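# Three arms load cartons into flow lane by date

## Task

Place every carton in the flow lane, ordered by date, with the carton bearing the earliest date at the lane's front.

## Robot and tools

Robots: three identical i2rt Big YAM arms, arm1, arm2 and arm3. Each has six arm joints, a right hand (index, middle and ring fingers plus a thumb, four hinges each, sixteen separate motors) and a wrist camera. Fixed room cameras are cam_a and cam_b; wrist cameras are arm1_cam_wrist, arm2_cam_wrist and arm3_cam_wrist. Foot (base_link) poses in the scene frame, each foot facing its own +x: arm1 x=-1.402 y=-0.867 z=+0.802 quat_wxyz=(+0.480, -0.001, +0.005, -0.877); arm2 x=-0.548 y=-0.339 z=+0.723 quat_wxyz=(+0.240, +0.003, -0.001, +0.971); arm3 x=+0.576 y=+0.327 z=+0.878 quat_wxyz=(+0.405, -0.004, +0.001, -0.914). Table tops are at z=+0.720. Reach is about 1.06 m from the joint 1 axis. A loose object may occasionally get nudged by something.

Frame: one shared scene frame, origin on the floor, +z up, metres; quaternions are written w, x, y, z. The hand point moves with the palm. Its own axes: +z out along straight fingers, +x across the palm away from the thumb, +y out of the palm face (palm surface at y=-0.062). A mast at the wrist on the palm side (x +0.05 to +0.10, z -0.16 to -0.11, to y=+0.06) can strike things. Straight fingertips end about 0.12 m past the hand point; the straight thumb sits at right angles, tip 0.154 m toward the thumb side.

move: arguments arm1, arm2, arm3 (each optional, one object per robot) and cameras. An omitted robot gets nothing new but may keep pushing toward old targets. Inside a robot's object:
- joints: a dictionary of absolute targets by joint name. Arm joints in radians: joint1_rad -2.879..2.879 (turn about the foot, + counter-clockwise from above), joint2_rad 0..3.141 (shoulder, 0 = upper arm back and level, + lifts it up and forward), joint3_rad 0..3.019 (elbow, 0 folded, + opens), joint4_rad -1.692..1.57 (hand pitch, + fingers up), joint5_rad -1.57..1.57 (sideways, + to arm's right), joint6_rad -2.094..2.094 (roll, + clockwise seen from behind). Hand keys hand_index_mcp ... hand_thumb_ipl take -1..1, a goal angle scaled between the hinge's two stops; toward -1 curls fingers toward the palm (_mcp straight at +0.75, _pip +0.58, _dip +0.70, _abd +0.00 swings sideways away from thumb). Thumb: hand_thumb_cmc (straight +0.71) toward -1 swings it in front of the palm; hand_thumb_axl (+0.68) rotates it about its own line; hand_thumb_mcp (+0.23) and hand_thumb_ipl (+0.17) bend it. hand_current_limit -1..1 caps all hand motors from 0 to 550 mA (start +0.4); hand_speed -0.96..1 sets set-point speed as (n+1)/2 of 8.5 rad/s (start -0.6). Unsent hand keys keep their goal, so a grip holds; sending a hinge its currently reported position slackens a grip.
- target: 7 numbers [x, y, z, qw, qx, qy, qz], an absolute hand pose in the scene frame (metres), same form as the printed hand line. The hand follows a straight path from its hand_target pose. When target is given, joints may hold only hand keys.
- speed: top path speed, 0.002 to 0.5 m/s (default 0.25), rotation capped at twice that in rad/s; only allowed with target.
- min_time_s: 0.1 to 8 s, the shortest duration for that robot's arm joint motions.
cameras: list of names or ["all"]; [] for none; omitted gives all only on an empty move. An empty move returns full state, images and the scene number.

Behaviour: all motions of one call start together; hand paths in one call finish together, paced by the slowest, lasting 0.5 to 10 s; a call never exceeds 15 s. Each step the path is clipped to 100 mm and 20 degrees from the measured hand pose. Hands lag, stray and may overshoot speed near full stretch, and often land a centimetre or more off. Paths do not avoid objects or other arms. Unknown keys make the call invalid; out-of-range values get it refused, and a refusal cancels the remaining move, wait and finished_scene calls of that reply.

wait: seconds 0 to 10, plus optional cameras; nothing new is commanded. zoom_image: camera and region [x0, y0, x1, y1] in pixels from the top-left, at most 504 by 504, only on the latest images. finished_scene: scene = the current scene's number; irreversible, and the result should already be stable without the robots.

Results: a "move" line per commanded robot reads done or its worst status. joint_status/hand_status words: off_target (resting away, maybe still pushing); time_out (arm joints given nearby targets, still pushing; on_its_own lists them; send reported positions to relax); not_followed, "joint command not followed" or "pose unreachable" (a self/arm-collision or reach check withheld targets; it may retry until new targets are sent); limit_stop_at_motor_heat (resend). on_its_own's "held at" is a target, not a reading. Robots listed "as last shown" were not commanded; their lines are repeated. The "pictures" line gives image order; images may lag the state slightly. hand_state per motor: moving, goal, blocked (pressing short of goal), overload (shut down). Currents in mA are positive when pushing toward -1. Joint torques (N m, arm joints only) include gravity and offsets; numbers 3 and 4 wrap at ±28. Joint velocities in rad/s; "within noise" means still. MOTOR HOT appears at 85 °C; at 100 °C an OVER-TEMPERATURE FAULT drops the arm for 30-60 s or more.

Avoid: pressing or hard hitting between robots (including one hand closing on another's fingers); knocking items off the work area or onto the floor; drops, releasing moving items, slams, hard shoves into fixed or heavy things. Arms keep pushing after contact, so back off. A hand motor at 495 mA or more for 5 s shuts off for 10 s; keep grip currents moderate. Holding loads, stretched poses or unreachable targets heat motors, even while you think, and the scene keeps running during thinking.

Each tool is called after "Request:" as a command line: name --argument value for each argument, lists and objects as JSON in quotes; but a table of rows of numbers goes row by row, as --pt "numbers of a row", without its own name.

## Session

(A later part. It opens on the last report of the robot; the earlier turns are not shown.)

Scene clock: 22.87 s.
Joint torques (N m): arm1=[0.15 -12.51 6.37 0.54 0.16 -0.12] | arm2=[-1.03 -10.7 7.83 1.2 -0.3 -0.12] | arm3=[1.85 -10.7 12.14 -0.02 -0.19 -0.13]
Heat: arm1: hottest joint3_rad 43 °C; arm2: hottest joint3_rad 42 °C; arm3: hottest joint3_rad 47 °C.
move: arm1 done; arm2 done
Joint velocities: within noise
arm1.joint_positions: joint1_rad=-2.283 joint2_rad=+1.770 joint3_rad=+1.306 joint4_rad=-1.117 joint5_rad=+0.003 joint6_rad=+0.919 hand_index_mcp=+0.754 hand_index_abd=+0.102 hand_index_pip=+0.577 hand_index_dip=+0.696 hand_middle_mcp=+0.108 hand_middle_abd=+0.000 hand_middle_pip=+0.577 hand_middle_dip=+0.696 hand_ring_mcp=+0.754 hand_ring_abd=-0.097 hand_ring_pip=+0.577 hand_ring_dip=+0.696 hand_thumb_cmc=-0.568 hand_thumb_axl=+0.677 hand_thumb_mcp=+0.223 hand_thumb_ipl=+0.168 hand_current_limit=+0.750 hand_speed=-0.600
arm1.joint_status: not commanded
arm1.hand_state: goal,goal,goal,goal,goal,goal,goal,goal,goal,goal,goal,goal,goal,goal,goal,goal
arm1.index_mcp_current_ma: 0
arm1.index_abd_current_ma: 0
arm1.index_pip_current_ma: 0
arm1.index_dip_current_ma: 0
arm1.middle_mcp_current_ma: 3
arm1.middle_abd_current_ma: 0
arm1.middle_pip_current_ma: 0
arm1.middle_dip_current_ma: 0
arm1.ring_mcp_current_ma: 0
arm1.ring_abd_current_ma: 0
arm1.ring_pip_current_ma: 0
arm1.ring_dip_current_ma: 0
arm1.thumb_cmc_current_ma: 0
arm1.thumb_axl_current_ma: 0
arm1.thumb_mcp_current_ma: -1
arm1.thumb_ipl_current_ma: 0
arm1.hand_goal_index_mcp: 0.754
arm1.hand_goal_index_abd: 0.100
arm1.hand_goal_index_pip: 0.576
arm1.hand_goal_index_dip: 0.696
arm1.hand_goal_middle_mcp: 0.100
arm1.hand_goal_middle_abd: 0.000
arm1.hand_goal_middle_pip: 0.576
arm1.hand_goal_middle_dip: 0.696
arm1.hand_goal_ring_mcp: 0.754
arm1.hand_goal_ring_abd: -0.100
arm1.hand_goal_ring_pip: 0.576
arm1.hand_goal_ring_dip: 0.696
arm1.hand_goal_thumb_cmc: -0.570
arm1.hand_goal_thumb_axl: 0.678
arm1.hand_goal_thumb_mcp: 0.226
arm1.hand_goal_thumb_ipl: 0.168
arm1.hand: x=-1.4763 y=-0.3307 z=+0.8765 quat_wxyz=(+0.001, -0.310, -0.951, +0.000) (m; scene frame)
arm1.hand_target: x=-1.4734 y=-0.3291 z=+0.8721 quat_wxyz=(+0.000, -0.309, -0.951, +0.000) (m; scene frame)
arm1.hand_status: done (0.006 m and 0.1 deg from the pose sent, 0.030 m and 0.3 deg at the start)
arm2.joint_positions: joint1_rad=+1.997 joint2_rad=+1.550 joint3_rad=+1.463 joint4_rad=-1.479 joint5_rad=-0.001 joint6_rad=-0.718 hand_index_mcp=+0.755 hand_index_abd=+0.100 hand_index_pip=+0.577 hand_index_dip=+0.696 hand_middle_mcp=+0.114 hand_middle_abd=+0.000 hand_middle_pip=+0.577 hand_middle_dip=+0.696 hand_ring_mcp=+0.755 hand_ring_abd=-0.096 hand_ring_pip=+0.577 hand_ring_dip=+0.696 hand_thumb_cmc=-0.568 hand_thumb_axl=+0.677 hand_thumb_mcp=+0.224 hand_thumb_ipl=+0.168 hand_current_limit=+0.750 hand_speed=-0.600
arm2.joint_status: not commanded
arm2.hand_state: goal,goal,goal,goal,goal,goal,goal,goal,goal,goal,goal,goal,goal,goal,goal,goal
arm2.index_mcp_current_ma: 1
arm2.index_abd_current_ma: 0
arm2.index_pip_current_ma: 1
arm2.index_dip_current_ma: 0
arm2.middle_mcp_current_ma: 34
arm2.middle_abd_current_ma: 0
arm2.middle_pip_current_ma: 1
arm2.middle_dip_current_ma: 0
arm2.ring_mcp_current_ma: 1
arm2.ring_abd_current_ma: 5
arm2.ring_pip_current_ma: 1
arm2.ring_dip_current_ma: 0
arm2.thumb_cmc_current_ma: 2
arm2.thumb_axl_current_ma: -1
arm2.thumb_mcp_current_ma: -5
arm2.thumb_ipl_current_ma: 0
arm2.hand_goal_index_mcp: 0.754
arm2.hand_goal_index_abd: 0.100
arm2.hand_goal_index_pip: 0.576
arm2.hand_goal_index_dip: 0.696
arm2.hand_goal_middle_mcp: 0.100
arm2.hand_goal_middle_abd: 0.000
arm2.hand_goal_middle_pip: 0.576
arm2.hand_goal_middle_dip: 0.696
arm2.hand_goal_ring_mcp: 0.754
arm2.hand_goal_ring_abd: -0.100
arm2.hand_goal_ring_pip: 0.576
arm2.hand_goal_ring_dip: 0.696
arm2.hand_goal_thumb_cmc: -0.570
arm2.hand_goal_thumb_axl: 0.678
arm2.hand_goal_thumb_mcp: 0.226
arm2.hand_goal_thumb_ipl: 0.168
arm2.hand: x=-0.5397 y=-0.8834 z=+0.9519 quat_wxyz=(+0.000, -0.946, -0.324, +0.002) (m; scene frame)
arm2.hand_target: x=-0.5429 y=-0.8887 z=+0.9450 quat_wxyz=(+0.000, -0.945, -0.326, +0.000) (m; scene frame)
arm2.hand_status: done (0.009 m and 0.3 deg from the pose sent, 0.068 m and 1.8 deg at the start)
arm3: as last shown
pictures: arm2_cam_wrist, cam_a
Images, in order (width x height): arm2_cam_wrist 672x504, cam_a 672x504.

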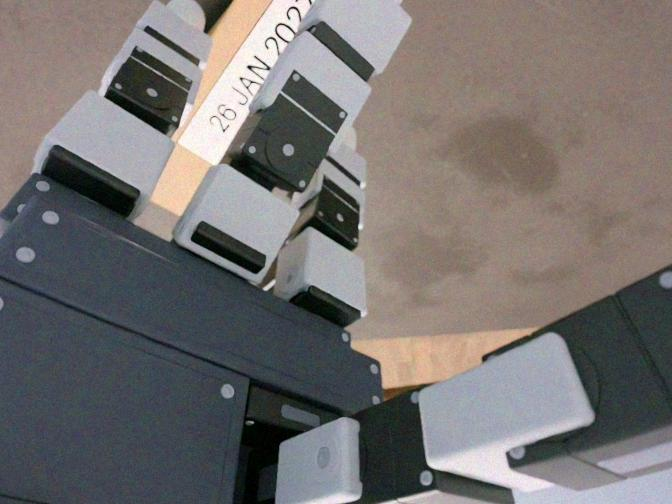

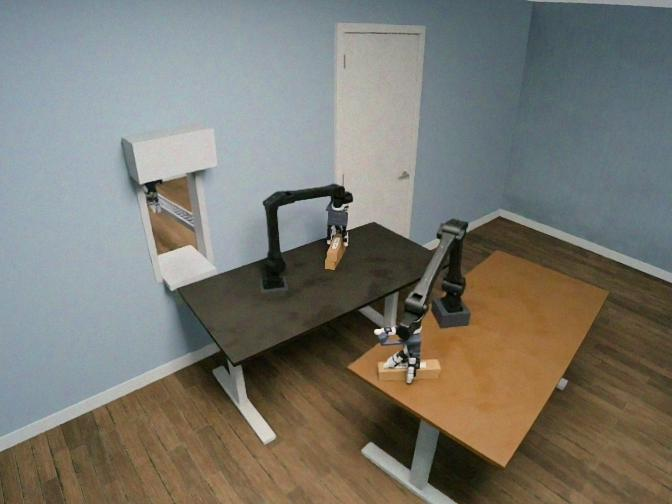

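Request:
move --arm1 '{"joints": {"hand_index_abd": -0.4, "hand_ring_abd": 0.4}}' --arm2 '{"target": [-0.539, -0.885, 0.927, 0, -0.9455, -0.3256, 0], "speed": 0.1}' --cameras '["arm1_cam_wrist", "cam_a"]'

Request:
zoom_image --camera "cam_a" --region '[290, 170, 380, 280]'

Scene clock: 24.37 s.
Joint torques (N m): arm1=[0.62 -13.45 6.35 0.51 0.13 -0.13] | arm2=[-0.38 -11.05 7.61 1.26 -0.26 -0.01] | arm3=[1.73 -10.75 12.14 -0.01 -0.19 -0.12]
Heat: arm1: hottest joint3_rad 43 °C; arm2: hottest joint3_rad 42 °C; arm3: hottest joint3_rad 48 °C.
move: arm1 off_target; arm2 done
Joint velocities: within noise
arm1.joint_positions: joint1_rad=-2.284 joint2_rad=+1.770 joint3_rad=+1.306 joint4_rad=-1.115 joint5_rad=+0.004 joint6_rad=+0.919 hand_index_mcp=+0.753 hand_index_abd=+0.002 hand_index_pip=+0.577 hand_index_dip=+0.696 hand_middle_mcp=+0.107 hand_middle_abd=+0.000 hand_middle_pip=+0.577 hand_middle_dip=+0.696 hand_ring_mcp=+0.754 hand_ring_abd=+0.008 hand_ring_pip=+0.577 hand_ring_dip=+0.696 hand_thumb_cmc=-0.568 hand_thumb_axl=+0.677 hand_thumb_mcp=+0.223 hand_thumb_ipl=+0.168 hand_current_limit=+0.750 hand_speed=-0.600
arm1.joint_status: hand_index_abd off_target (ended at +0.002, target -0.400); hand_ring_abd off_target (ended at +0.008, target +0.400)
arm1.hand_state: goal,blocked,goal,goal,goal,goal,goal,goal,goal,blocked,goal,goal,goal,goal,goal,goal
arm1.index_mcp_current_ma: 0
arm1.index_abd_current_ma: 481
arm1.index_pip_current_ma: 0
arm1.index_dip_current_ma: 0
arm1.middle_mcp_current_ma: 2
arm1.middle_abd_current_ma: 0
arm1.middle_pip_current_ma: 0
arm1.middle_dip_current_ma: 0
arm1.ring_mcp_current_ma: 0
arm1.ring_abd_current_ma: -481
arm1.ring_pip_current_ma: 0
arm1.ring_dip_current_ma: 0
arm1.thumb_cmc_current_ma: 0
arm1.thumb_axl_current_ma: 0
arm1.thumb_mcp_current_ma: -1
arm1.thumb_ipl_current_ma: 0
arm1.hand_goal_index_mcp: 0.754
arm1.hand_goal_index_abd: -0.400
arm1.hand_goal_index_pip: 0.576
arm1.hand_goal_index_dip: 0.696
arm1.hand_goal_middle_mcp: 0.100
arm1.hand_goal_middle_abd: 0.000
arm1.hand_goal_middle_pip: 0.576
arm1.hand_goal_middle_dip: 0.696
arm1.hand_goal_ring_mcp: 0.754
arm1.hand_goal_ring_abd: 0.400
arm1.hand_goal_ring_pip: 0.576
arm1.hand_goal_ring_dip: 0.696
arm1.hand_goal_thumb_cmc: -0.570
arm1.hand_goal_thumb_axl: 0.678
arm1.hand_goal_thumb_mcp: 0.226
arm1.hand_goal_thumb_ipl: 0.168
arm1.hand: x=-1.4756 y=-0.3306 z=+0.8763 quat_wxyz=(+0.000, -0.310, -0.951, +0.000) (m; scene frame)
arm1.hand_target: x=-1.4735 y=-0.3290 z=+0.8721 quat_wxyz=(+0.000, -0.309, -0.951, +0.000) (m; scene frame)
arm1.hand_status: not commanded
arm2.joint_positions: joint1_rad=+1.997 joint2_rad=+1.550 joint3_rad=+1.413 joint4_rad=-1.432 joint5_rad=-0.002 joint6_rad=-0.718 hand_index_mcp=+0.755 hand_index_abd=+0.100 hand_index_pip=+0.577 hand_index_dip=+0.696 hand_middle_mcp=+0.114 hand_middle_abd=+0.000 hand_middle_pip=+0.577 hand_middle_dip=+0.696 hand_ring_mcp=+0.755 hand_ring_abd=-0.099 hand_ring_pip=+0.577 hand_ring_dip=+0.696 hand_thumb_cmc=-0.568 hand_thumb_axl=+0.677 hand_thumb_mcp=+0.224 hand_thumb_ipl=+0.168 hand_current_limit=+0.750 hand_speed=-0.600
arm2.joint_status: not commanded
arm2.hand_state: goal,goal,goal,goal,goal,goal,goal,goal,goal,goal,goal,goal,goal,goal,goal,goal
arm2.index_mcp_current_ma: 1
arm2.index_abd_current_ma: 0
arm2.index_pip_current_ma: 1
arm2.index_dip_current_ma: 0
arm2.middle_mcp_current_ma: 34
arm2.middle_abd_current_ma: 0
arm2.middle_pip_current_ma: 1
arm2.middle_dip_current_ma: 0
arm2.ring_mcp_current_ma: 1
arm2.ring_abd_current_ma: 1
arm2.ring_pip_current_ma: 1
arm2.ring_dip_current_ma: 0
arm2.thumb_cmc_current_ma: 2
arm2.thumb_axl_current_ma: -1
arm2.thumb_mcp_current_ma: -5
arm2.thumb_ipl_current_ma: 0
arm2.hand_goal_index_mcp: 0.754
arm2.hand_goal_index_abd: 0.100
arm2.hand_goal_index_pip: 0.576
arm2.hand_goal_index_dip: 0.696
arm2.hand_goal_middle_mcp: 0.100
arm2.hand_goal_middle_abd: 0.000
arm2.hand_goal_middle_pip: 0.576
arm2.hand_goal_middle_dip: 0.696
arm2.hand_goal_ring_mcp: 0.754
arm2.hand_goal_ring_abd: -0.100
arm2.hand_goal_ring_pip: 0.576
arm2.hand_goal_ring_dip: 0.696
arm2.hand_goal_thumb_cmc: -0.570
arm2.hand_goal_thumb_axl: 0.678
arm2.hand_goal_thumb_mcp: 0.226
arm2.hand_goal_thumb_ipl: 0.168
arm2.hand: x=-0.5395 y=-0.8804 z=+0.9325 quat_wxyz=(+0.001, -0.946, -0.324, +0.001) (m; scene frame)
arm2.hand_target: x=-0.5389 y=-0.8848 z=+0.9270 quat_wxyz=(+0.000, -0.945, -0.326, +0.000) (m; scene frame)
arm2.hand_status: done (0.007 m and 0.3 deg from the pose sent, 0.025 m and 0.4 deg at the start)
arm3: as last shown
pictures: arm1_cam_wrist, cam_a
Images, in order (width x height): arm1_cam_wrist 672x504, cam_a 672x504.

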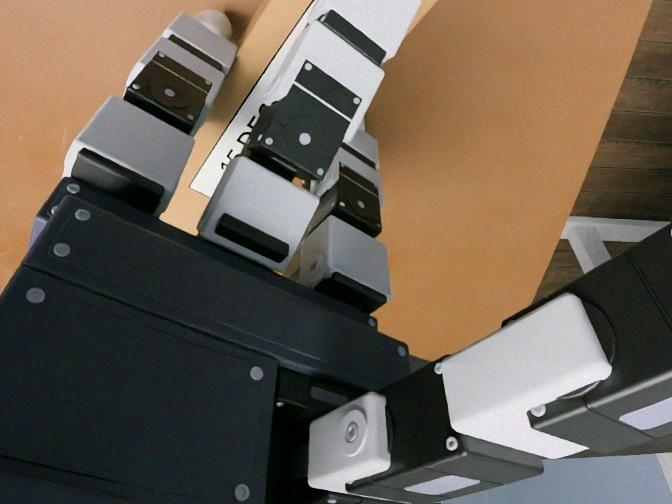

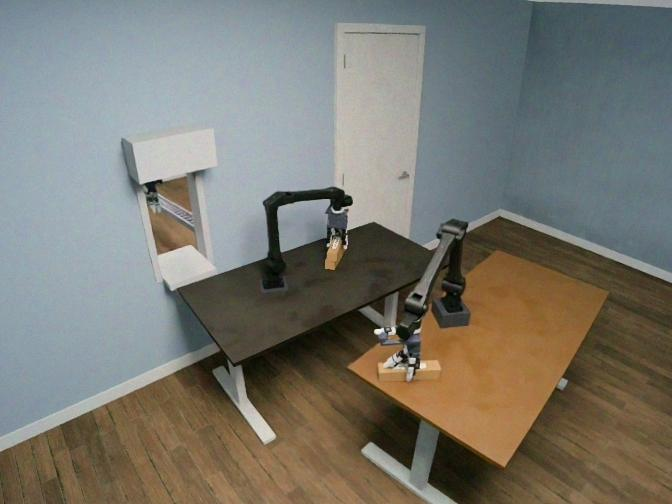

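Scaled by 4.582 from the camera's 672x504 image, which has a finer 960x720 frame.

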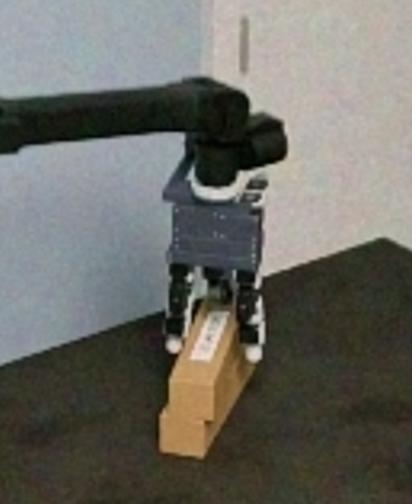

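Request:
zoom_image --camera "cam_a" --region '[370, 340, 450, 390]'

Scaled by 6.300 from the camera's 672x504 image, which has a finer 960x720 frame.

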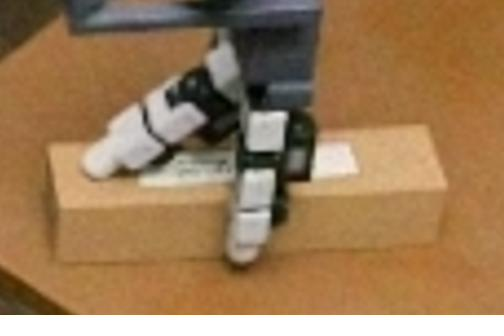

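Request:
move --arm1 '{"joints": {"hand_middle_mcp": 0.28}}' --arm2 '{"joints": {"hand_index_abd": -0.4, "hand_ring_abd": 0.4}}' --cameras '["cam_a"]'

Request:
zoom_image --camera "cam_a" --region '[310, 210, 370, 280]'

Scene clock: 26.73 s.
Joint torques (N m): arm1=[0.26 -12.22 6.74 0.75 0 -0.15] | arm2=[-0.03 -11.28 7.72 1.11 -0.11 -0.04] | arm3=[1.67 -10.75 12.15 0.01 -0.2 -0.12]
Heat: arm1: hottest joint3_rad 43 °C; arm2: hottest joint3_rad 42 °C; arm3: hottest joint3_rad 48 °C.
move: arm1 off_target; arm2 off_target
Joint velocities: within noise
arm1.joint_positions: joint1_rad=-2.284 joint2_rad=+1.770 joint3_rad=+1.306 joint4_rad=-1.115 joint5_rad=+0.007 joint6_rad=+0.919 hand_index_mcp=+0.759 hand_index_abd=+0.002 hand_index_pip=+0.578 hand_index_dip=+0.696 hand_middle_mcp=+0.161 hand_middle_abd=-0.001 hand_middle_pip=+0.536 hand_middle_dip=+0.675 hand_ring_mcp=+0.759 hand_ring_abd=+0.008 hand_ring_pip=+0.578 hand_ring_dip=+0.696 hand_thumb_cmc=-0.568 hand_thumb_axl=+0.677 hand_thumb_mcp=+0.223 hand_thumb_ipl=+0.168 hand_current_limit=+0.750 hand_speed=-0.600
arm1.joint_status: hand_middle_mcp off_target (ended at +0.161, target +0.280)
arm1.hand_state: goal,blocked,goal,goal,blocked,goal,blocked,blocked,goal,blocked,goal,goal,goal,goal,goal,goal
arm1.index_mcp_current_ma: 1
arm1.index_abd_current_ma: 481
arm1.index_pip_current_ma: 0
arm1.index_dip_current_ma: 0
arm1.middle_mcp_current_ma: -286
arm1.middle_abd_current_ma: 0
arm1.middle_pip_current_ma: -37
arm1.middle_dip_current_ma: -12
arm1.ring_mcp_current_ma: 1
arm1.ring_abd_current_ma: -481
arm1.ring_pip_current_ma: 0
arm1.ring_dip_current_ma: 0
arm1.thumb_cmc_current_ma: 0
arm1.thumb_axl_current_ma: 0
arm1.thumb_mcp_current_ma: -1
arm1.thumb_ipl_current_ma: 0
arm1.hand_goal_index_mcp: 0.754
arm1.hand_goal_index_abd: -0.400
arm1.hand_goal_index_pip: 0.576
arm1.hand_goal_index_dip: 0.696
arm1.hand_goal_middle_mcp: 0.280
arm1.hand_goal_middle_abd: 0.000
arm1.hand_goal_middle_pip: 0.576
arm1.hand_goal_middle_dip: 0.696
arm1.hand_goal_ring_mcp: 0.754
arm1.hand_goal_ring_abd: 0.400
arm1.hand_goal_ring_pip: 0.576
arm1.hand_goal_ring_dip: 0.696
arm1.hand_goal_thumb_cmc: -0.570
arm1.hand_goal_thumb_axl: 0.678
arm1.hand_goal_thumb_mcp: 0.226
arm1.hand_goal_thumb_ipl: 0.168
arm1.hand: x=-1.4751 y=-0.3303 z=+0.8767 quat_wxyz=(-0.001, -0.310, -0.951, -0.002) (m; scene frame)
arm1.hand_target: x=-1.4736 y=-0.3290 z=+0.8721 quat_wxyz=(+0.000, -0.309, -0.951, +0.000) (m; scene frame)
arm1.hand_status: not commanded
arm2.joint_positions: joint1_rad=+1.997 joint2_rad=+1.550 joint3_rad=+1.412 joint4_rad=-1.430 joint5_rad=-0.006 joint6_rad=-0.718 hand_index_mcp=+0.753 hand_index_abd=-0.073 hand_index_pip=+0.576 hand_index_dip=+0.696 hand_middle_mcp=+0.114 hand_middle_abd=+0.000 hand_middle_pip=+0.577 hand_middle_dip=+0.696 hand_ring_mcp=+0.754 hand_ring_abd=+0.056 hand_ring_pip=+0.577 hand_ring_dip=+0.696 hand_thumb_cmc=-0.568 hand_thumb_axl=+0.677 hand_thumb_mcp=+0.224 hand_thumb_ipl=+0.168 hand_current_limit=+0.750 hand_speed=-0.600
arm2.joint_status: hand_index_abd off_target (ended at -0.073, target -0.400); hand_ring_abd off_target (ended at +0.056, target +0.400)
arm2.hand_state: goal,blocked,goal,goal,goal,goal,goal,goal,goal,blocked,goal,goal,goal,goal,goal,goal
arm2.index_mcp_current_ma: -1
arm2.index_abd_current_ma: 481
arm2.index_pip_current_ma: 0
arm2.index_dip_current_ma: 0
arm2.middle_mcp_current_ma: 32
arm2.middle_abd_current_ma: 0
arm2.middle_pip_current_ma: 1
arm2.middle_dip_current_ma: 0
arm2.ring_mcp_current_ma: 0
arm2.ring_abd_current_ma: -481
arm2.ring_pip_current_ma: 1
arm2.ring_dip_current_ma: 0
arm2.thumb_cmc_current_ma: 2
arm2.thumb_axl_current_ma: -1
arm2.thumb_mcp_current_ma: -5
arm2.thumb_ipl_current_ma: 0
arm2.hand_goal_index_mcp: 0.754
arm2.hand_goal_index_abd: -0.400
arm2.hand_goal_index_pip: 0.576
arm2.hand_goal_index_dip: 0.696
arm2.hand_goal_middle_mcp: 0.100
arm2.hand_goal_middle_abd: 0.000
arm2.hand_goal_middle_pip: 0.576
arm2.hand_goal_middle_dip: 0.696
arm2.hand_goal_ring_mcp: 0.754
arm2.hand_goal_ring_abd: 0.400
arm2.hand_goal_ring_pip: 0.576
arm2.hand_goal_ring_dip: 0.696
arm2.hand_goal_thumb_cmc: -0.570
arm2.hand_goal_thumb_axl: 0.678
arm2.hand_goal_thumb_mcp: 0.226
arm2.hand_goal_thumb_ipl: 0.168
arm2.hand: x=-0.5389 y=-0.8808 z=+0.9325 quat_wxyz=(+0.000, -0.946, -0.324, +0.000) (m; scene frame)
arm2.hand_target: x=-0.5389 y=-0.8849 z=+0.9271 quat_wxyz=(+0.000, -0.945, -0.326, +0.000) (m; scene frame)
arm2.hand_status: not commanded
arm3: as last shown
pictures: cam_a
Images, in order (width x height): cam_a 672x504.

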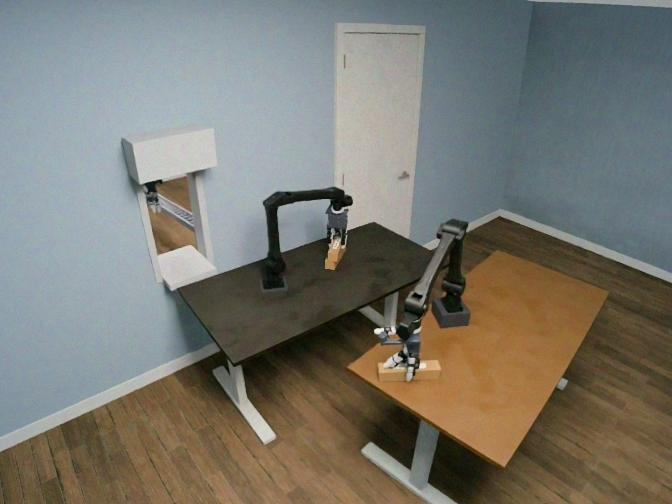

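Scaled by 7.200 from the camera's 672x504 image, which has a finer 960x720 frame.

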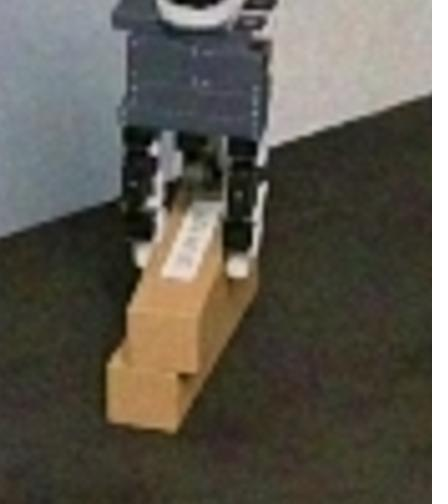

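Request:
move --arm1 '{"target": [-1.4740, -0.329, 1.06, 0, 0.3090, 0.9511, 0], "speed": 0.12, "joints": {"hand_middle_mcp": 0.23}}' --arm2 '{"joints": {"hand_index_abd": 0.1, "hand_ring_abd": -0.1}}' --cameras '["cam_a"]'

Request:
move --arm1 '{"joints": {"joint1_rad": 2.55, "joint6_rad": -0.496}, "min_time_s": 8}' --arm2 '{"target": [-0.530, -0.899, 0.927, 0, -0.9455, -0.3256, 0], "speed": 0.1}' --cameras '["cam_a", "arm2_cam_wrist"]'

Request:
zoom_image --camera "cam_a" --region '[310, 210, 370, 280]'

Scene clock: 31.07 s.
Joint torques (N m): arm1=[1.44 -15.74 12.27 -0.24 0.02 -0.11] | arm2=[-0.15 -11.05 7.79 1.09 -0.1 -0.03] | arm3=[1.61 -10.7 12.12 0.03 -0.2 -0.11]
Heat: arm1: hottest joint3_rad 44 °C; arm2: hottest joint3_rad 42 °C; arm3: hottest joint3_rad 49 °C.
move: arm1 off_target; arm2 done
Joint velocities: within noise
arm1.joint_positions: joint1_rad=-2.284 joint2_rad=+1.686 joint3_rad=+1.586 joint4_rad=-1.566 joint5_rad=+0.006 joint6_rad=+0.919 hand_index_mcp=+0.756 hand_index_abd=-0.076 hand_index_pip=+0.579 hand_index_dip=+0.697 hand_middle_mcp=+0.219 hand_middle_abd=+0.000 hand_middle_pip=+0.564 hand_middle_dip=+0.687 hand_ring_mcp=+0.753 hand_ring_abd=+0.064 hand_ring_pip=+0.577 hand_ring_dip=+0.696 hand_thumb_cmc=-0.569 hand_thumb_axl=+0.677 hand_thumb_mcp=+0.223 hand_thumb_ipl=+0.168 hand_current_limit=+0.750 hand_speed=-0.600
arm1.joint_status: all done
arm1.hand_state: goal,blocked,goal,goal,goal,goal,goal,goal,goal,blocked,goal,goal,goal,goal,goal,goal
arm1.index_mcp_current_ma: 0
arm1.index_abd_current_ma: 481
arm1.index_pip_current_ma: 0
arm1.index_dip_current_ma: 0
arm1.middle_mcp_current_ma: -4
arm1.middle_abd_current_ma: 0
arm1.middle_pip_current_ma: -5
arm1.middle_dip_current_ma: -3
arm1.ring_mcp_current_ma: 0
arm1.ring_abd_current_ma: -481
arm1.ring_pip_current_ma: 0
arm1.ring_dip_current_ma: 0
arm1.thumb_cmc_current_ma: 0
arm1.thumb_axl_current_ma: 0
arm1.thumb_mcp_current_ma: -1
arm1.thumb_ipl_current_ma: 0
arm1.hand_goal_index_mcp: 0.754
arm1.hand_goal_index_abd: -0.400
arm1.hand_goal_index_pip: 0.576
arm1.hand_goal_index_dip: 0.696
arm1.hand_goal_middle_mcp: 0.230
arm1.hand_goal_middle_abd: 0.000
arm1.hand_goal_middle_pip: 0.576
arm1.hand_goal_middle_dip: 0.696
arm1.hand_goal_ring_mcp: 0.754
arm1.hand_goal_ring_abd: 0.400
arm1.hand_goal_ring_pip: 0.576
arm1.hand_goal_ring_dip: 0.696
arm1.hand_goal_thumb_cmc: -0.570
arm1.hand_goal_thumb_axl: 0.678
arm1.hand_goal_thumb_mcp: 0.226
arm1.hand_goal_thumb_ipl: 0.168
arm1.on_its_own: hand_index_abd moved -0.078 toward your old target -0.400; hand_ring_abd moved +0.055 toward your old target +0.400
arm1.hand: x=-1.4706 y=-0.3445 z=+1.0180 quat_wxyz=(-0.025, -0.309, -0.950, +0.035) (m; scene frame)
arm1.hand_target: x=-1.4734 y=-0.3315 z=+1.0598 quat_wxyz=(+0.000, -0.309, -0.951, +0.000) (m; scene frame)
arm1.hand_status: off_target (0.045 m and 4.9 deg from the pose sent, 0.183 m and 0.3 deg at the start)
arm2.joint_positions: joint1_rad=+1.997 joint2_rad=+1.550 joint3_rad=+1.411 joint4_rad=-1.430 joint5_rad=-0.006 joint6_rad=-0.718 hand_index_mcp=+0.753 hand_index_abd=+0.096 hand_index_pip=+0.576 hand_index_dip=+0.696 hand_middle_mcp=+0.114 hand_middle_abd=+0.000 hand_middle_pip=+0.577 hand_middle_dip=+0.696 hand_ring_mcp=+0.754 hand_ring_abd=-0.095 hand_ring_pip=+0.577 hand_ring_dip=+0.696 hand_thumb_cmc=-0.568 hand_thumb_axl=+0.677 hand_thumb_mcp=+0.224 hand_thumb_ipl=+0.168 hand_current_limit=+0.750 hand_speed=-0.600
arm2.joint_status: all done
arm2.hand_state: goal,goal,goal,goal,goal,goal,goal,goal,goal,goal,goal,goal,goal,goal,goal,goal
arm2.index_mcp_current_ma: -1
arm2.index_abd_current_ma: -6
arm2.index_pip_current_ma: 0
arm2.index_dip_current_ma: 0
arm2.middle_mcp_current_ma: 32
arm2.middle_abd_current_ma: 0
arm2.middle_pip_current_ma: 1
arm2.middle_dip_current_ma: 0
arm2.ring_mcp_current_ma: 0
arm2.ring_abd_current_ma: 6
arm2.ring_pip_current_ma: 1
arm2.ring_dip_current_ma: 0
arm2.thumb_cmc_current_ma: 2
arm2.thumb_axl_current_ma: -1
arm2.thumb_mcp_current_ma: -5
arm2.thumb_ipl_current_ma: 0
arm2.hand_goal_index_mcp: 0.754
arm2.hand_goal_index_abd: 0.100
arm2.hand_goal_index_pip: 0.576
arm2.hand_goal_index_dip: 0.696
arm2.hand_goal_middle_mcp: 0.100
arm2.hand_goal_middle_abd: 0.000
arm2.hand_goal_middle_pip: 0.576
arm2.hand_goal_middle_dip: 0.696
arm2.hand_goal_ring_mcp: 0.754
arm2.hand_goal_ring_abd: -0.100
arm2.hand_goal_ring_pip: 0.576
arm2.hand_goal_ring_dip: 0.696
arm2.hand_goal_thumb_cmc: -0.570
arm2.hand_goal_thumb_axl: 0.678
arm2.hand_goal_thumb_mcp: 0.226
arm2.hand_goal_thumb_ipl: 0.168
arm2.hand: x=-0.5389 y=-0.8805 z=+0.9321 quat_wxyz=(+0.000, -0.946, -0.324, +0.000) (m; scene frame)
arm2.hand_target: x=-0.5389 y=-0.8849 z=+0.9271 quat_wxyz=(+0.000, -0.945, -0.326, +0.000) (m; scene frame)
arm2.hand_status: not commanded
arm3: as last shown
pictures: cam_a
Images, in order (width x height): cam_a 672x504.

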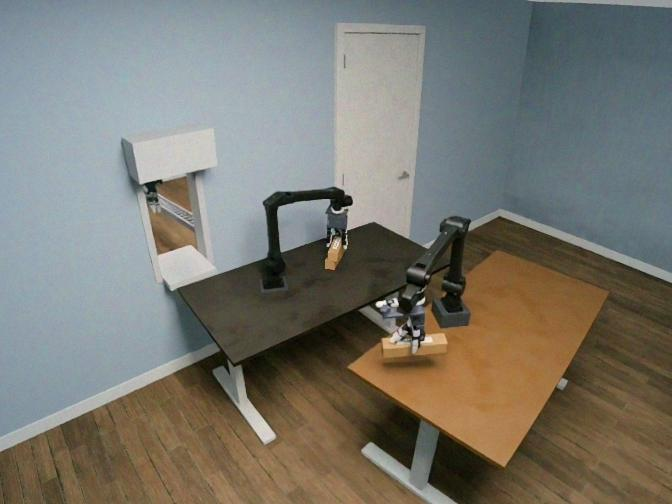

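Scene clock: 39.10 s.
Joint torques (N m): arm1=[-1.55 -15.74 12.34 -0.39 0.02 -0.13] | arm2=[0.73 -10.52 10.77 0.87 -0.11 0.07] | arm3=[1.67 -10.75 12.15 0.01 -0.2 -0.11]
Heat: arm1: hottest joint3_rad 47 °C; arm2: hottest joint3_rad 43 °C; arm3: hottest joint3_rad 51 °C.
move: arm1 done; arm2 moving
Joint velocities: arm1=[0.405 -0.005 -0.002 -0.007 0.007 -0.125] | arm2=[within noise] | arm3=[within noise]
arm1.joint_positions: joint1_rad=+2.536 joint2_rad=+1.686 joint3_rad=+1.586 joint4_rad=-1.566 joint5_rad=+0.002 joint6_rad=-0.471 hand_index_mcp=+0.754 hand_index_abd=-0.076 hand_index_pip=+0.579 hand_index_dip=+0.697 hand_middle_mcp=+0.219 hand_middle_abd=+0.000 hand_middle_pip=+0.564 hand_middle_dip=+0.687 hand_ring_mcp=+0.751 hand_ring_abd=+0.064 hand_ring_pip=+0.576 hand_ring_dip=+0.696 hand_thumb_cmc=-0.569 hand_thumb_axl=+0.677 hand_thumb_mcp=+0.223 hand_thumb_ipl=+0.168 hand_current_limit=+0.750 hand_speed=-0.600
arm1.joint_status: all done
arm1.hand_state: goal,blocked,goal,goal,goal,goal,goal,goal,goal,blocked,goal,goal,goal,goal,goal,goal
arm1.index_mcp_current_ma: 0
arm1.index_abd_current_ma: 481
arm1.index_pip_current_ma: 0
arm1.index_dip_current_ma: 0
arm1.middle_mcp_current_ma: -4
arm1.middle_abd_current_ma: 0
arm1.middle_pip_current_ma: -5
arm1.middle_dip_current_ma: -3
arm1.ring_mcp_current_ma: 0
arm1.ring_abd_current_ma: -481
arm1.ring_pip_current_ma: 0
arm1.ring_dip_current_ma: 0
arm1.thumb_cmc_current_ma: 0
arm1.thumb_axl_current_ma: 0
arm1.thumb_mcp_current_ma: -1
arm1.thumb_ipl_current_ma: 0
arm1.hand_goal_index_mcp: 0.754
arm1.hand_goal_index_abd: -0.400
arm1.hand_goal_index_pip: 0.576
arm1.hand_goal_index_dip: 0.696
arm1.hand_goal_middle_mcp: 0.230
arm1.hand_goal_middle_abd: 0.000
arm1.hand_goal_middle_pip: 0.576
arm1.hand_goal_middle_dip: 0.696
arm1.hand_goal_ring_mcp: 0.754
arm1.hand_goal_ring_abd: 0.400
arm1.hand_goal_ring_pip: 0.576
arm1.hand_goal_ring_dip: 0.696
arm1.hand_goal_thumb_cmc: -0.570
arm1.hand_goal_thumb_axl: 0.678
arm1.hand_goal_thumb_mcp: 0.226
arm1.hand_goal_thumb_ipl: 0.168
arm1.hand: x=-0.8774 y=-0.6309 z=+1.0066 quat_wxyz=(-0.038, +0.344, +0.938, -0.031) (m; scene frame)
arm1.hand_target: x=-0.8691 y=-0.6168 z=+1.0530 quat_wxyz=(-0.006, +0.326, +0.945, -0.002) (m; scene frame)
arm1.hand_status: not commanded
arm2.joint_positions: joint1_rad=+2.008 joint2_rad=+1.573 joint3_rad=+1.411 joint4_rad=-1.430 joint5_rad=-0.006 joint6_rad=-0.713 hand_index_mcp=+0.753 hand_index_abd=+0.096 hand_index_pip=+0.576 hand_index_dip=+0.696 hand_middle_mcp=+0.105 hand_middle_abd=+0.001 hand_middle_pip=+0.576 hand_middle_dip=+0.696 hand_ring_mcp=+0.754 hand_ring_abd=-0.095 hand_ring_pip=+0.577 hand_ring_dip=+0.696 hand_thumb_cmc=-0.568 hand_thumb_axl=+0.677 hand_thumb_mcp=+0.224 hand_thumb_ipl=+0.168 hand_current_limit=+0.750 hand_speed=-0.600
arm2.joint_status: not commanded
arm2.hand_state: goal,goal,goal,goal,goal,goal,goal,goal,goal,goal,goal,goal,goal,goal,goal,goal
arm2.index_mcp_current_ma: -1
arm2.index_abd_current_ma: -6
arm2.index_pip_current_ma: 0
arm2.index_dip_current_ma: 0
arm2.middle_mcp_current_ma: 10
arm2.middle_abd_current_ma: 1
arm2.middle_pip_current_ma: 0
arm2.middle_dip_current_ma: 0
arm2.ring_mcp_current_ma: 0
arm2.ring_abd_current_ma: 6
arm2.ring_pip_current_ma: 1
arm2.ring_dip_current_ma: 0
arm2.thumb_cmc_current_ma: 2
arm2.thumb_axl_current_ma: -1
arm2.thumb_mcp_current_ma: -5
arm2.thumb_ipl_current_ma: 0
arm2.hand_goal_index_mcp: 0.754
arm2.hand_goal_index_abd: 0.100
arm2.hand_goal_index_pip: 0.576
arm2.hand_goal_index_dip: 0.696
arm2.hand_goal_middle_mcp: 0.100
arm2.hand_goal_middle_abd: 0.000
arm2.hand_goal_middle_pip: 0.576
arm2.hand_goal_middle_dip: 0.696
arm2.hand_goal_ring_mcp: 0.754
arm2.hand_goal_ring_abd: -0.100
arm2.hand_goal_ring_pip: 0.576
arm2.hand_goal_ring_dip: 0.696
arm2.hand_goal_thumb_cmc: -0.570
arm2.hand_goal_thumb_axl: 0.678
arm2.hand_goal_thumb_mcp: 0.226
arm2.hand_goal_thumb_ipl: 0.168
arm2.hand: x=-0.5333 y=-0.8822 z=+0.9204 quat_wxyz=(+0.011, -0.945, -0.327, -0.005) (m; scene frame)
arm2.hand_target: x=-0.5300 y=-0.8984 z=+0.9270 quat_wxyz=(+0.000, -0.946, -0.326, +0.000) (m; scene frame)
arm2.hand_status: moving (0.018 m and 1.3 deg from the pose sent, 0.021 m and 0.2 deg at the start)
arm3: as last shown
pictures: arm2_cam_wrist, cam_a
Images, in order (width x height): arm2_cam_wrist 672x504, cam_a 672x504.

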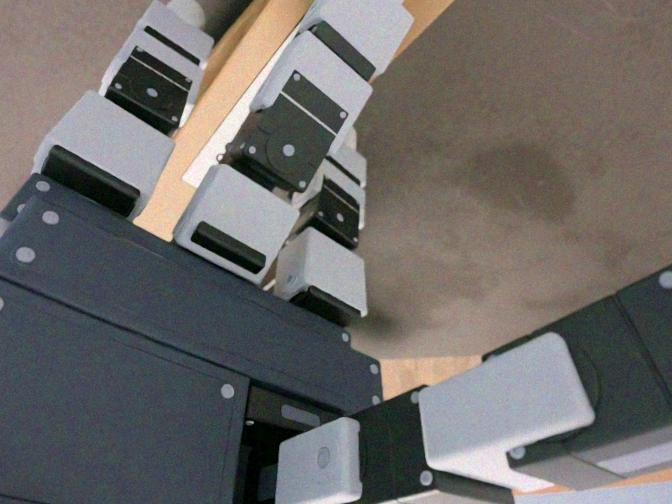

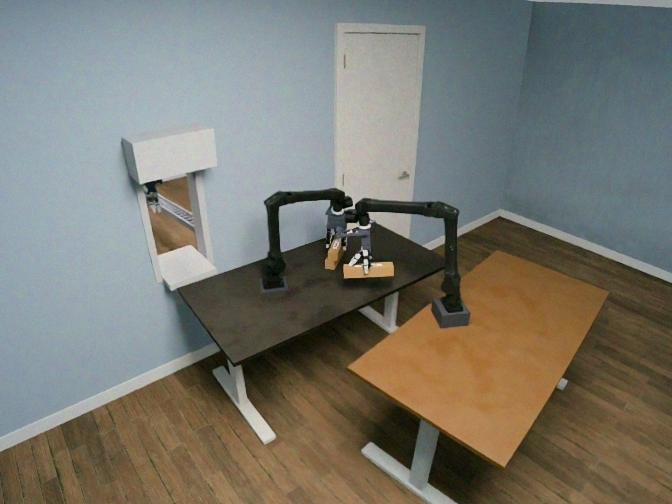

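Scaled by 7.200 from the camera's 672x504 image, which has a finer 960x720 frame.

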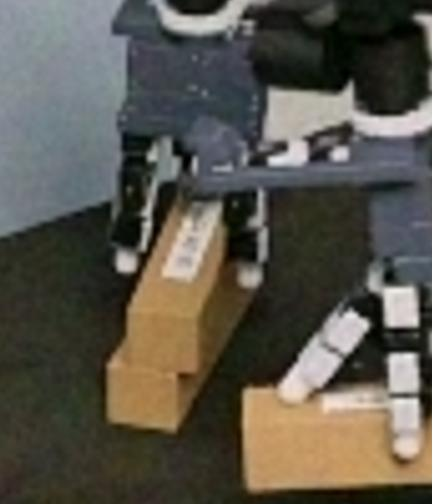

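Request:
move --arm2 '{"joints":{"hand_index_abd":-0.4,"hand_ring_abd":0.4}}' --cameras '["cam_a","arm2_cam_wrist"]'

Scene clock: 41.80 s.
Joint torques (N m): arm1=[1.2 -15.5 12.37 -0.29 -0.09 -0.14] | arm2=[0.32 -10.4 10.73 0.96 -0.15 0.09] | arm3=[1.61 -10.7 12.15 -0.01 -0.19 -0.12]
Heat: arm1: hottest joint3_rad 48 °C; arm2: hottest joint3_rad 44 °C; arm3: hottest joint3_rad 51 °C.
move: arm2 off_target
Joint velocities: within noise
arm1: as last shown
arm1.joint_positions: joint1_rad=+2.554 joint2_rad=+1.686 joint3_rad=+1.586 joint4_rad=-1.566 joint5_rad=+0.003 joint6_rad=-0.489 hand_index_mcp=+0.754 hand_index_abd=-0.076 hand_index_pip=+0.579 hand_index_dip=+0.697 hand_middle_mcp=+0.219 hand_middle_abd=+0.000 hand_middle_pip=+0.564 hand_middle_dip=+0.687 hand_ring_mcp=+0.751 hand_ring_abd=+0.064 hand_ring_pip=+0.576 hand_ring_dip=+0.696 hand_thumb_cmc=-0.569 hand_thumb_axl=+0.677 hand_thumb_mcp=+0.223 hand_thumb_ipl=+0.168 hand_current_limit=+0.750 hand_speed=-0.600
arm1.hand: x=-0.8828 y=-0.6202 z=+1.0067 quat_wxyz=(-0.038, +0.327, +0.944, -0.031) (m; scene frame)
arm1.hand_target: x=-0.8691 y=-0.6167 z=+1.0530 quat_wxyz=(-0.006, +0.326, +0.945, -0.002) (m; scene frame)
arm2.joint_positions: joint1_rad=+2.008 joint2_rad=+1.573 joint3_rad=+1.411 joint4_rad=-1.430 joint5_rad=-0.005 joint6_rad=-0.713 hand_index_mcp=+0.753 hand_index_abd=+0.009 hand_index_pip=+0.576 hand_index_dip=+0.696 hand_middle_mcp=+0.105 hand_middle_abd=+0.000 hand_middle_pip=+0.576 hand_middle_dip=+0.696 hand_ring_mcp=+0.753 hand_ring_abd=+0.009 hand_ring_pip=+0.577 hand_ring_dip=+0.696 hand_thumb_cmc=-0.568 hand_thumb_axl=+0.677 hand_thumb_mcp=+0.224 hand_thumb_ipl=+0.168 hand_current_limit=+0.750 hand_speed=-0.600
arm2.joint_status: hand_index_abd off_target (ended at +0.009, target -0.400); hand_ring_abd off_target (ended at +0.009, target +0.400)
arm2.hand_state: goal,blocked,goal,goal,goal,goal,goal,goal,goal,blocked,goal,goal,goal,goal,goal,goal
arm2.index_mcp_current_ma: -1
arm2.index_abd_current_ma: 481
arm2.index_pip_current_ma: 0
arm2.index_dip_current_ma: 0
arm2.middle_mcp_current_ma: 10
arm2.middle_abd_current_ma: 0
arm2.middle_pip_current_ma: 0
arm2.middle_dip_current_ma: 0
arm2.ring_mcp_current_ma: -1
arm2.ring_abd_current_ma: -481
arm2.ring_pip_current_ma: 1
arm2.ring_dip_current_ma: 0
arm2.thumb_cmc_current_ma: 2
arm2.thumb_axl_current_ma: -1
arm2.thumb_mcp_current_ma: -5
arm2.thumb_ipl_current_ma: 0
arm2.hand_goal_index_mcp: 0.754
arm2.hand_goal_index_abd: -0.400
arm2.hand_goal_index_pip: 0.576
arm2.hand_goal_index_dip: 0.696
arm2.hand_goal_middle_mcp: 0.100
arm2.hand_goal_middle_abd: 0.000
arm2.hand_goal_middle_pip: 0.576
arm2.hand_goal_middle_dip: 0.696
arm2.hand_goal_ring_mcp: 0.754
arm2.hand_goal_ring_abd: 0.400
arm2.hand_goal_ring_pip: 0.576
arm2.hand_goal_ring_dip: 0.696
arm2.hand_goal_thumb_cmc: -0.570
arm2.hand_goal_thumb_axl: 0.678
arm2.hand_goal_thumb_mcp: 0.226
arm2.hand_goal_thumb_ipl: 0.168
arm2.hand: x=-0.5334 y=-0.8823 z=+0.9206 quat_wxyz=(+0.011, -0.945, -0.327, -0.004) (m; scene frame)
arm2.hand_target: x=-0.5300 y=-0.8983 z=+0.9269 quat_wxyz=(+0.000, -0.946, -0.326, +0.000) (m; scene frame)
arm2.hand_status: not commanded
arm3.joint_positions: joint1_rad=+0.149 joint2_rad=+1.343 joint3_rad=+1.177 joint4_rad=-1.443 joint5_rad=-0.001 joint6_rad=+1.008 hand_index_mcp=+0.755 hand_index_abd=+0.100 hand_index_pip=+0.577 hand_index_dip=+0.696 hand_middle_mcp=+0.116 hand_middle_abd=+0.000 hand_middle_pip=+0.577 hand_middle_dip=+0.696 hand_ring_mcp=+0.755 hand_ring_abd=-0.097 hand_ring_pip=+0.577 hand_ring_dip=+0.696 hand_thumb_cmc=-0.568 hand_thumb_axl=+0.677 hand_thumb_mcp=+0.223 hand_thumb_ipl=+0.168 hand_current_limit=+0.750 hand_speed=-0.600
arm3.joint_status: not commanded
arm3.hand_state: goal,goal,goal,goal,goal,goal,goal,goal,goal,goal,goal,goal,goal,goal,goal,goal
arm3.index_mcp_current_ma: 1
arm3.index_abd_current_ma: 0
arm3.index_pip_current_ma: 1
arm3.index_dip_current_ma: 0
arm3.middle_mcp_current_ma: 32
arm3.middle_abd_current_ma: 0
arm3.middle_pip_current_ma: 1
arm3.middle_dip_current_ma: 0
arm3.ring_mcp_current_ma: 1
arm3.ring_abd_current_ma: 3
arm3.ring_pip_current_ma: 1
arm3.ring_dip_current_ma: 0
arm3.thumb_cmc_current_ma: 2
arm3.thumb_axl_current_ma: -1
arm3.thumb_mcp_current_ma: -5
arm3.thumb_ipl_current_ma: 0
arm3.hand_goal_index_mcp: 0.754
arm3.hand_goal_index_abd: 0.100
arm3.hand_goal_index_pip: 0.576
arm3.hand_goal_index_dip: 0.696
arm3.hand_goal_middle_mcp: 0.100
arm3.hand_goal_middle_abd: 0.000
arm3.hand_goal_middle_pip: 0.576
arm3.hand_goal_middle_dip: 0.696
arm3.hand_goal_ring_mcp: 0.754
arm3.hand_goal_ring_abd: -0.100
arm3.hand_goal_ring_pip: 0.576
arm3.hand_goal_ring_dip: 0.696
arm3.hand_goal_thumb_cmc: -0.570
arm3.hand_goal_thumb_axl: 0.678
arm3.hand_goal_thumb_mcp: 0.226
arm3.hand_goal_thumb_ipl: 0.168
arm3.hand: x=+0.2886 y=+0.0441 z=+1.0840 quat_wxyz=(-0.015, +0.698, -0.716, -0.005) (m; scene frame)
arm3.hand_target: x=+0.2854 y=+0.0291 z=+1.1000 quat_wxyz=(+0.000, +0.707, -0.707, +0.000) (m; scene frame)
arm3.hand_status: not commanded
pictures: arm2_cam_wrist, cam_a
Images, in order (width x height): arm2_cam_wrist 672x504, cam_a 672x504.

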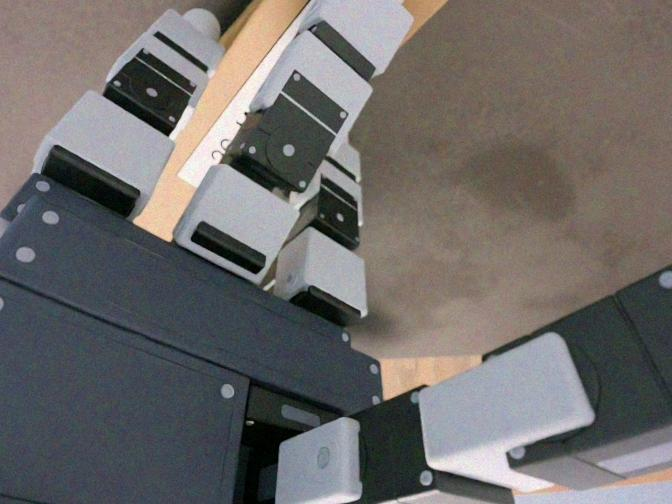

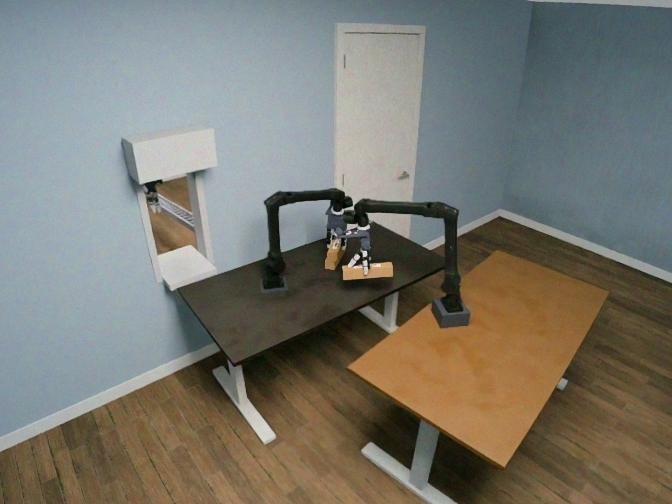

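Request:
move --arm2 '{"joints":{"hand_middle_mcp":0.28}}' --arm1 '{"target":[-0.735,-0.614,1.085,0.02,0.3264,0.9452,0],"speed":0.12}' --cameras '["cam_a"]'

Request:
zoom_image --camera "cam_a" --region '[300, 180, 420, 300]'

Scene clock: 45.97 s.
Joint torques (N m): arm1=[0.85 -18.73 12.81 -0.12 -0.01 -0.16] | arm2=[0.38 -10.52 10.14 0.81 -0.09 0.1] | arm3=[1.67 -10.75 12.16 0.01 -0.19 -0.11]
Heat: arm1: hottest joint3_rad 48 °C; arm2: hottest joint3_rad 44 °C; arm3: hottest joint3_rad 52 °C.
move: arm1 off_target; arm2 off_target
Joint velocities: within noise
arm1.joint_positions: joint1_rad=+2.482 joint2_rad=+1.994 joint3_rad=+2.110 joint4_rad=-1.698 joint5_rad=+0.031 joint6_rad=-0.560 hand_index_mcp=+0.755 hand_index_abd=-0.076 hand_index_pip=+0.579 hand_index_dip=+0.697 hand_middle_mcp=+0.220 hand_middle_abd=+0.000 hand_middle_pip=+0.564 hand_middle_dip=+0.687 hand_ring_mcp=+0.751 hand_ring_abd=+0.064 hand_ring_pip=+0.576 hand_ring_dip=+0.696 hand_thumb_cmc=-0.569 hand_thumb_axl=+0.677 hand_thumb_mcp=+0.223 hand_thumb_ipl=+0.168 hand_current_limit=+0.750 hand_speed=-0.600
arm1.joint_status: not commanded
arm1.hand_state: goal,blocked,goal,goal,goal,goal,goal,goal,goal,blocked,goal,goal,goal,goal,goal,goal
arm1.index_mcp_current_ma: 0
arm1.index_abd_current_ma: 481
arm1.index_pip_current_ma: 0
arm1.index_dip_current_ma: 0
arm1.middle_mcp_current_ma: -4
arm1.middle_abd_current_ma: 0
arm1.middle_pip_current_ma: -5
arm1.middle_dip_current_ma: -3
arm1.ring_mcp_current_ma: 0
arm1.ring_abd_current_ma: -481
arm1.ring_pip_current_ma: 0
arm1.ring_dip_current_ma: 0
arm1.thumb_cmc_current_ma: 0
arm1.thumb_axl_current_ma: 0
arm1.thumb_mcp_current_ma: -1
arm1.thumb_ipl_current_ma: 0
arm1.hand_goal_index_mcp: 0.754
arm1.hand_goal_index_abd: -0.400
arm1.hand_goal_index_pip: 0.576
arm1.hand_goal_index_dip: 0.696
arm1.hand_goal_middle_mcp: 0.230
arm1.hand_goal_middle_abd: 0.000
arm1.hand_goal_middle_pip: 0.576
arm1.hand_goal_middle_dip: 0.696
arm1.hand_goal_ring_mcp: 0.754
arm1.hand_goal_ring_abd: 0.400
arm1.hand_goal_ring_pip: 0.576
arm1.hand_goal_ring_dip: 0.696
arm1.hand_goal_thumb_cmc: -0.570
arm1.hand_goal_thumb_axl: 0.678
arm1.hand_goal_thumb_mcp: 0.226
arm1.hand_goal_thumb_ipl: 0.168
arm1.hand: x=-0.7483 y=-0.6153 z=+1.0430 quat_wxyz=(+0.001, +0.328, +0.945, -0.013) (m; scene frame)
arm1.hand_target: x=-0.7376 y=-0.6151 z=+1.0844 quat_wxyz=(+0.032, +0.327, +0.945, +0.010) (m; scene frame)
arm1.hand_status: off_target (0.044 m and 2.6 deg from the pose sent, 0.167 m and 7.5 deg at the start; a joint's target at an end of its range on 25 of 57 steps)
arm2.joint_positions: joint1_rad=+2.010 joint2_rad=+1.573 joint3_rad=+1.418 joint4_rad=-1.430 joint5_rad=-0.007 joint6_rad=-0.712 hand_index_mcp=+0.758 hand_index_abd=+0.008 hand_index_pip=+0.578 hand_index_dip=+0.696 hand_middle_mcp=+0.171 hand_middle_abd=+0.001 hand_middle_pip=+0.545 hand_middle_dip=+0.678 hand_ring_mcp=+0.759 hand_ring_abd=+0.009 hand_ring_pip=+0.578 hand_ring_dip=+0.696 hand_thumb_cmc=-0.568 hand_thumb_axl=+0.677 hand_thumb_mcp=+0.224 hand_thumb_ipl=+0.168 hand_current_limit=+0.750 hand_speed=-0.600
arm2.joint_status: hand_middle_mcp off_target (ended at +0.171, target +0.280)
arm2.hand_state: goal,blocked,goal,goal,blocked,goal,blocked,goal,goal,blocked,goal,goal,goal,goal,goal,goal
arm2.index_mcp_current_ma: 8
arm2.index_abd_current_ma: 481
arm2.index_pip_current_ma: 2
arm2.index_dip_current_ma: 0
arm2.middle_mcp_current_ma: -436
arm2.middle_abd_current_ma: 1
arm2.middle_pip_current_ma: -85
arm2.middle_dip_current_ma: -43
arm2.ring_mcp_current_ma: 8
arm2.ring_abd_current_ma: -481
arm2.ring_pip_current_ma: 2
arm2.ring_dip_current_ma: 0
arm2.thumb_cmc_current_ma: 2
arm2.thumb_axl_current_ma: -1
arm2.thumb_mcp_current_ma: -5
arm2.thumb_ipl_current_ma: 0
arm2.hand_goal_index_mcp: 0.754
arm2.hand_goal_index_abd: -0.400
arm2.hand_goal_index_pip: 0.576
arm2.hand_goal_index_dip: 0.696
arm2.hand_goal_middle_mcp: 0.280
arm2.hand_goal_middle_abd: 0.000
arm2.hand_goal_middle_pip: 0.576
arm2.hand_goal_middle_dip: 0.696
arm2.hand_goal_ring_mcp: 0.754
arm2.hand_goal_ring_abd: 0.400
arm2.hand_goal_ring_pip: 0.576
arm2.hand_goal_ring_dip: 0.696
arm2.hand_goal_thumb_cmc: -0.570
arm2.hand_goal_thumb_axl: 0.678
arm2.hand_goal_thumb_mcp: 0.226
arm2.hand_goal_thumb_ipl: 0.168
arm2.hand: x=-0.5321 y=-0.8846 z=+0.9238 quat_wxyz=(+0.007, -0.945, -0.327, -0.004) (m; scene frame)
arm2.hand_target: x=-0.5299 y=-0.8983 z=+0.9270 quat_wxyz=(+0.000, -0.945, -0.326, +0.000) (m; scene frame)
arm2.hand_status: not commanded
arm3: as last shown
pictures: cam_a
Images, in order (width x height): cam_a 672x504.

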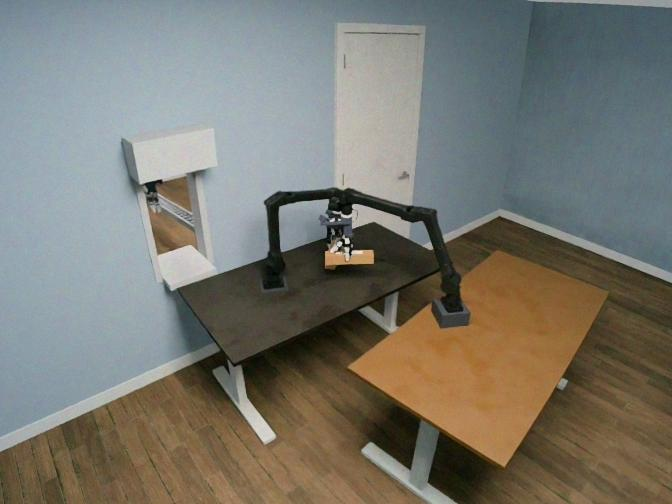

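Scaled by 4.200 from the camera's 672x504 image, which has a finer 960x720 frame.

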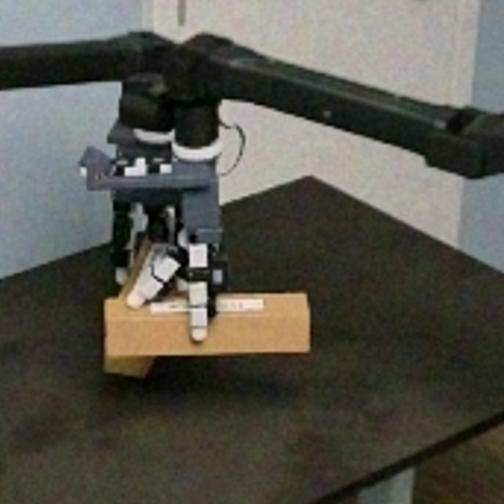

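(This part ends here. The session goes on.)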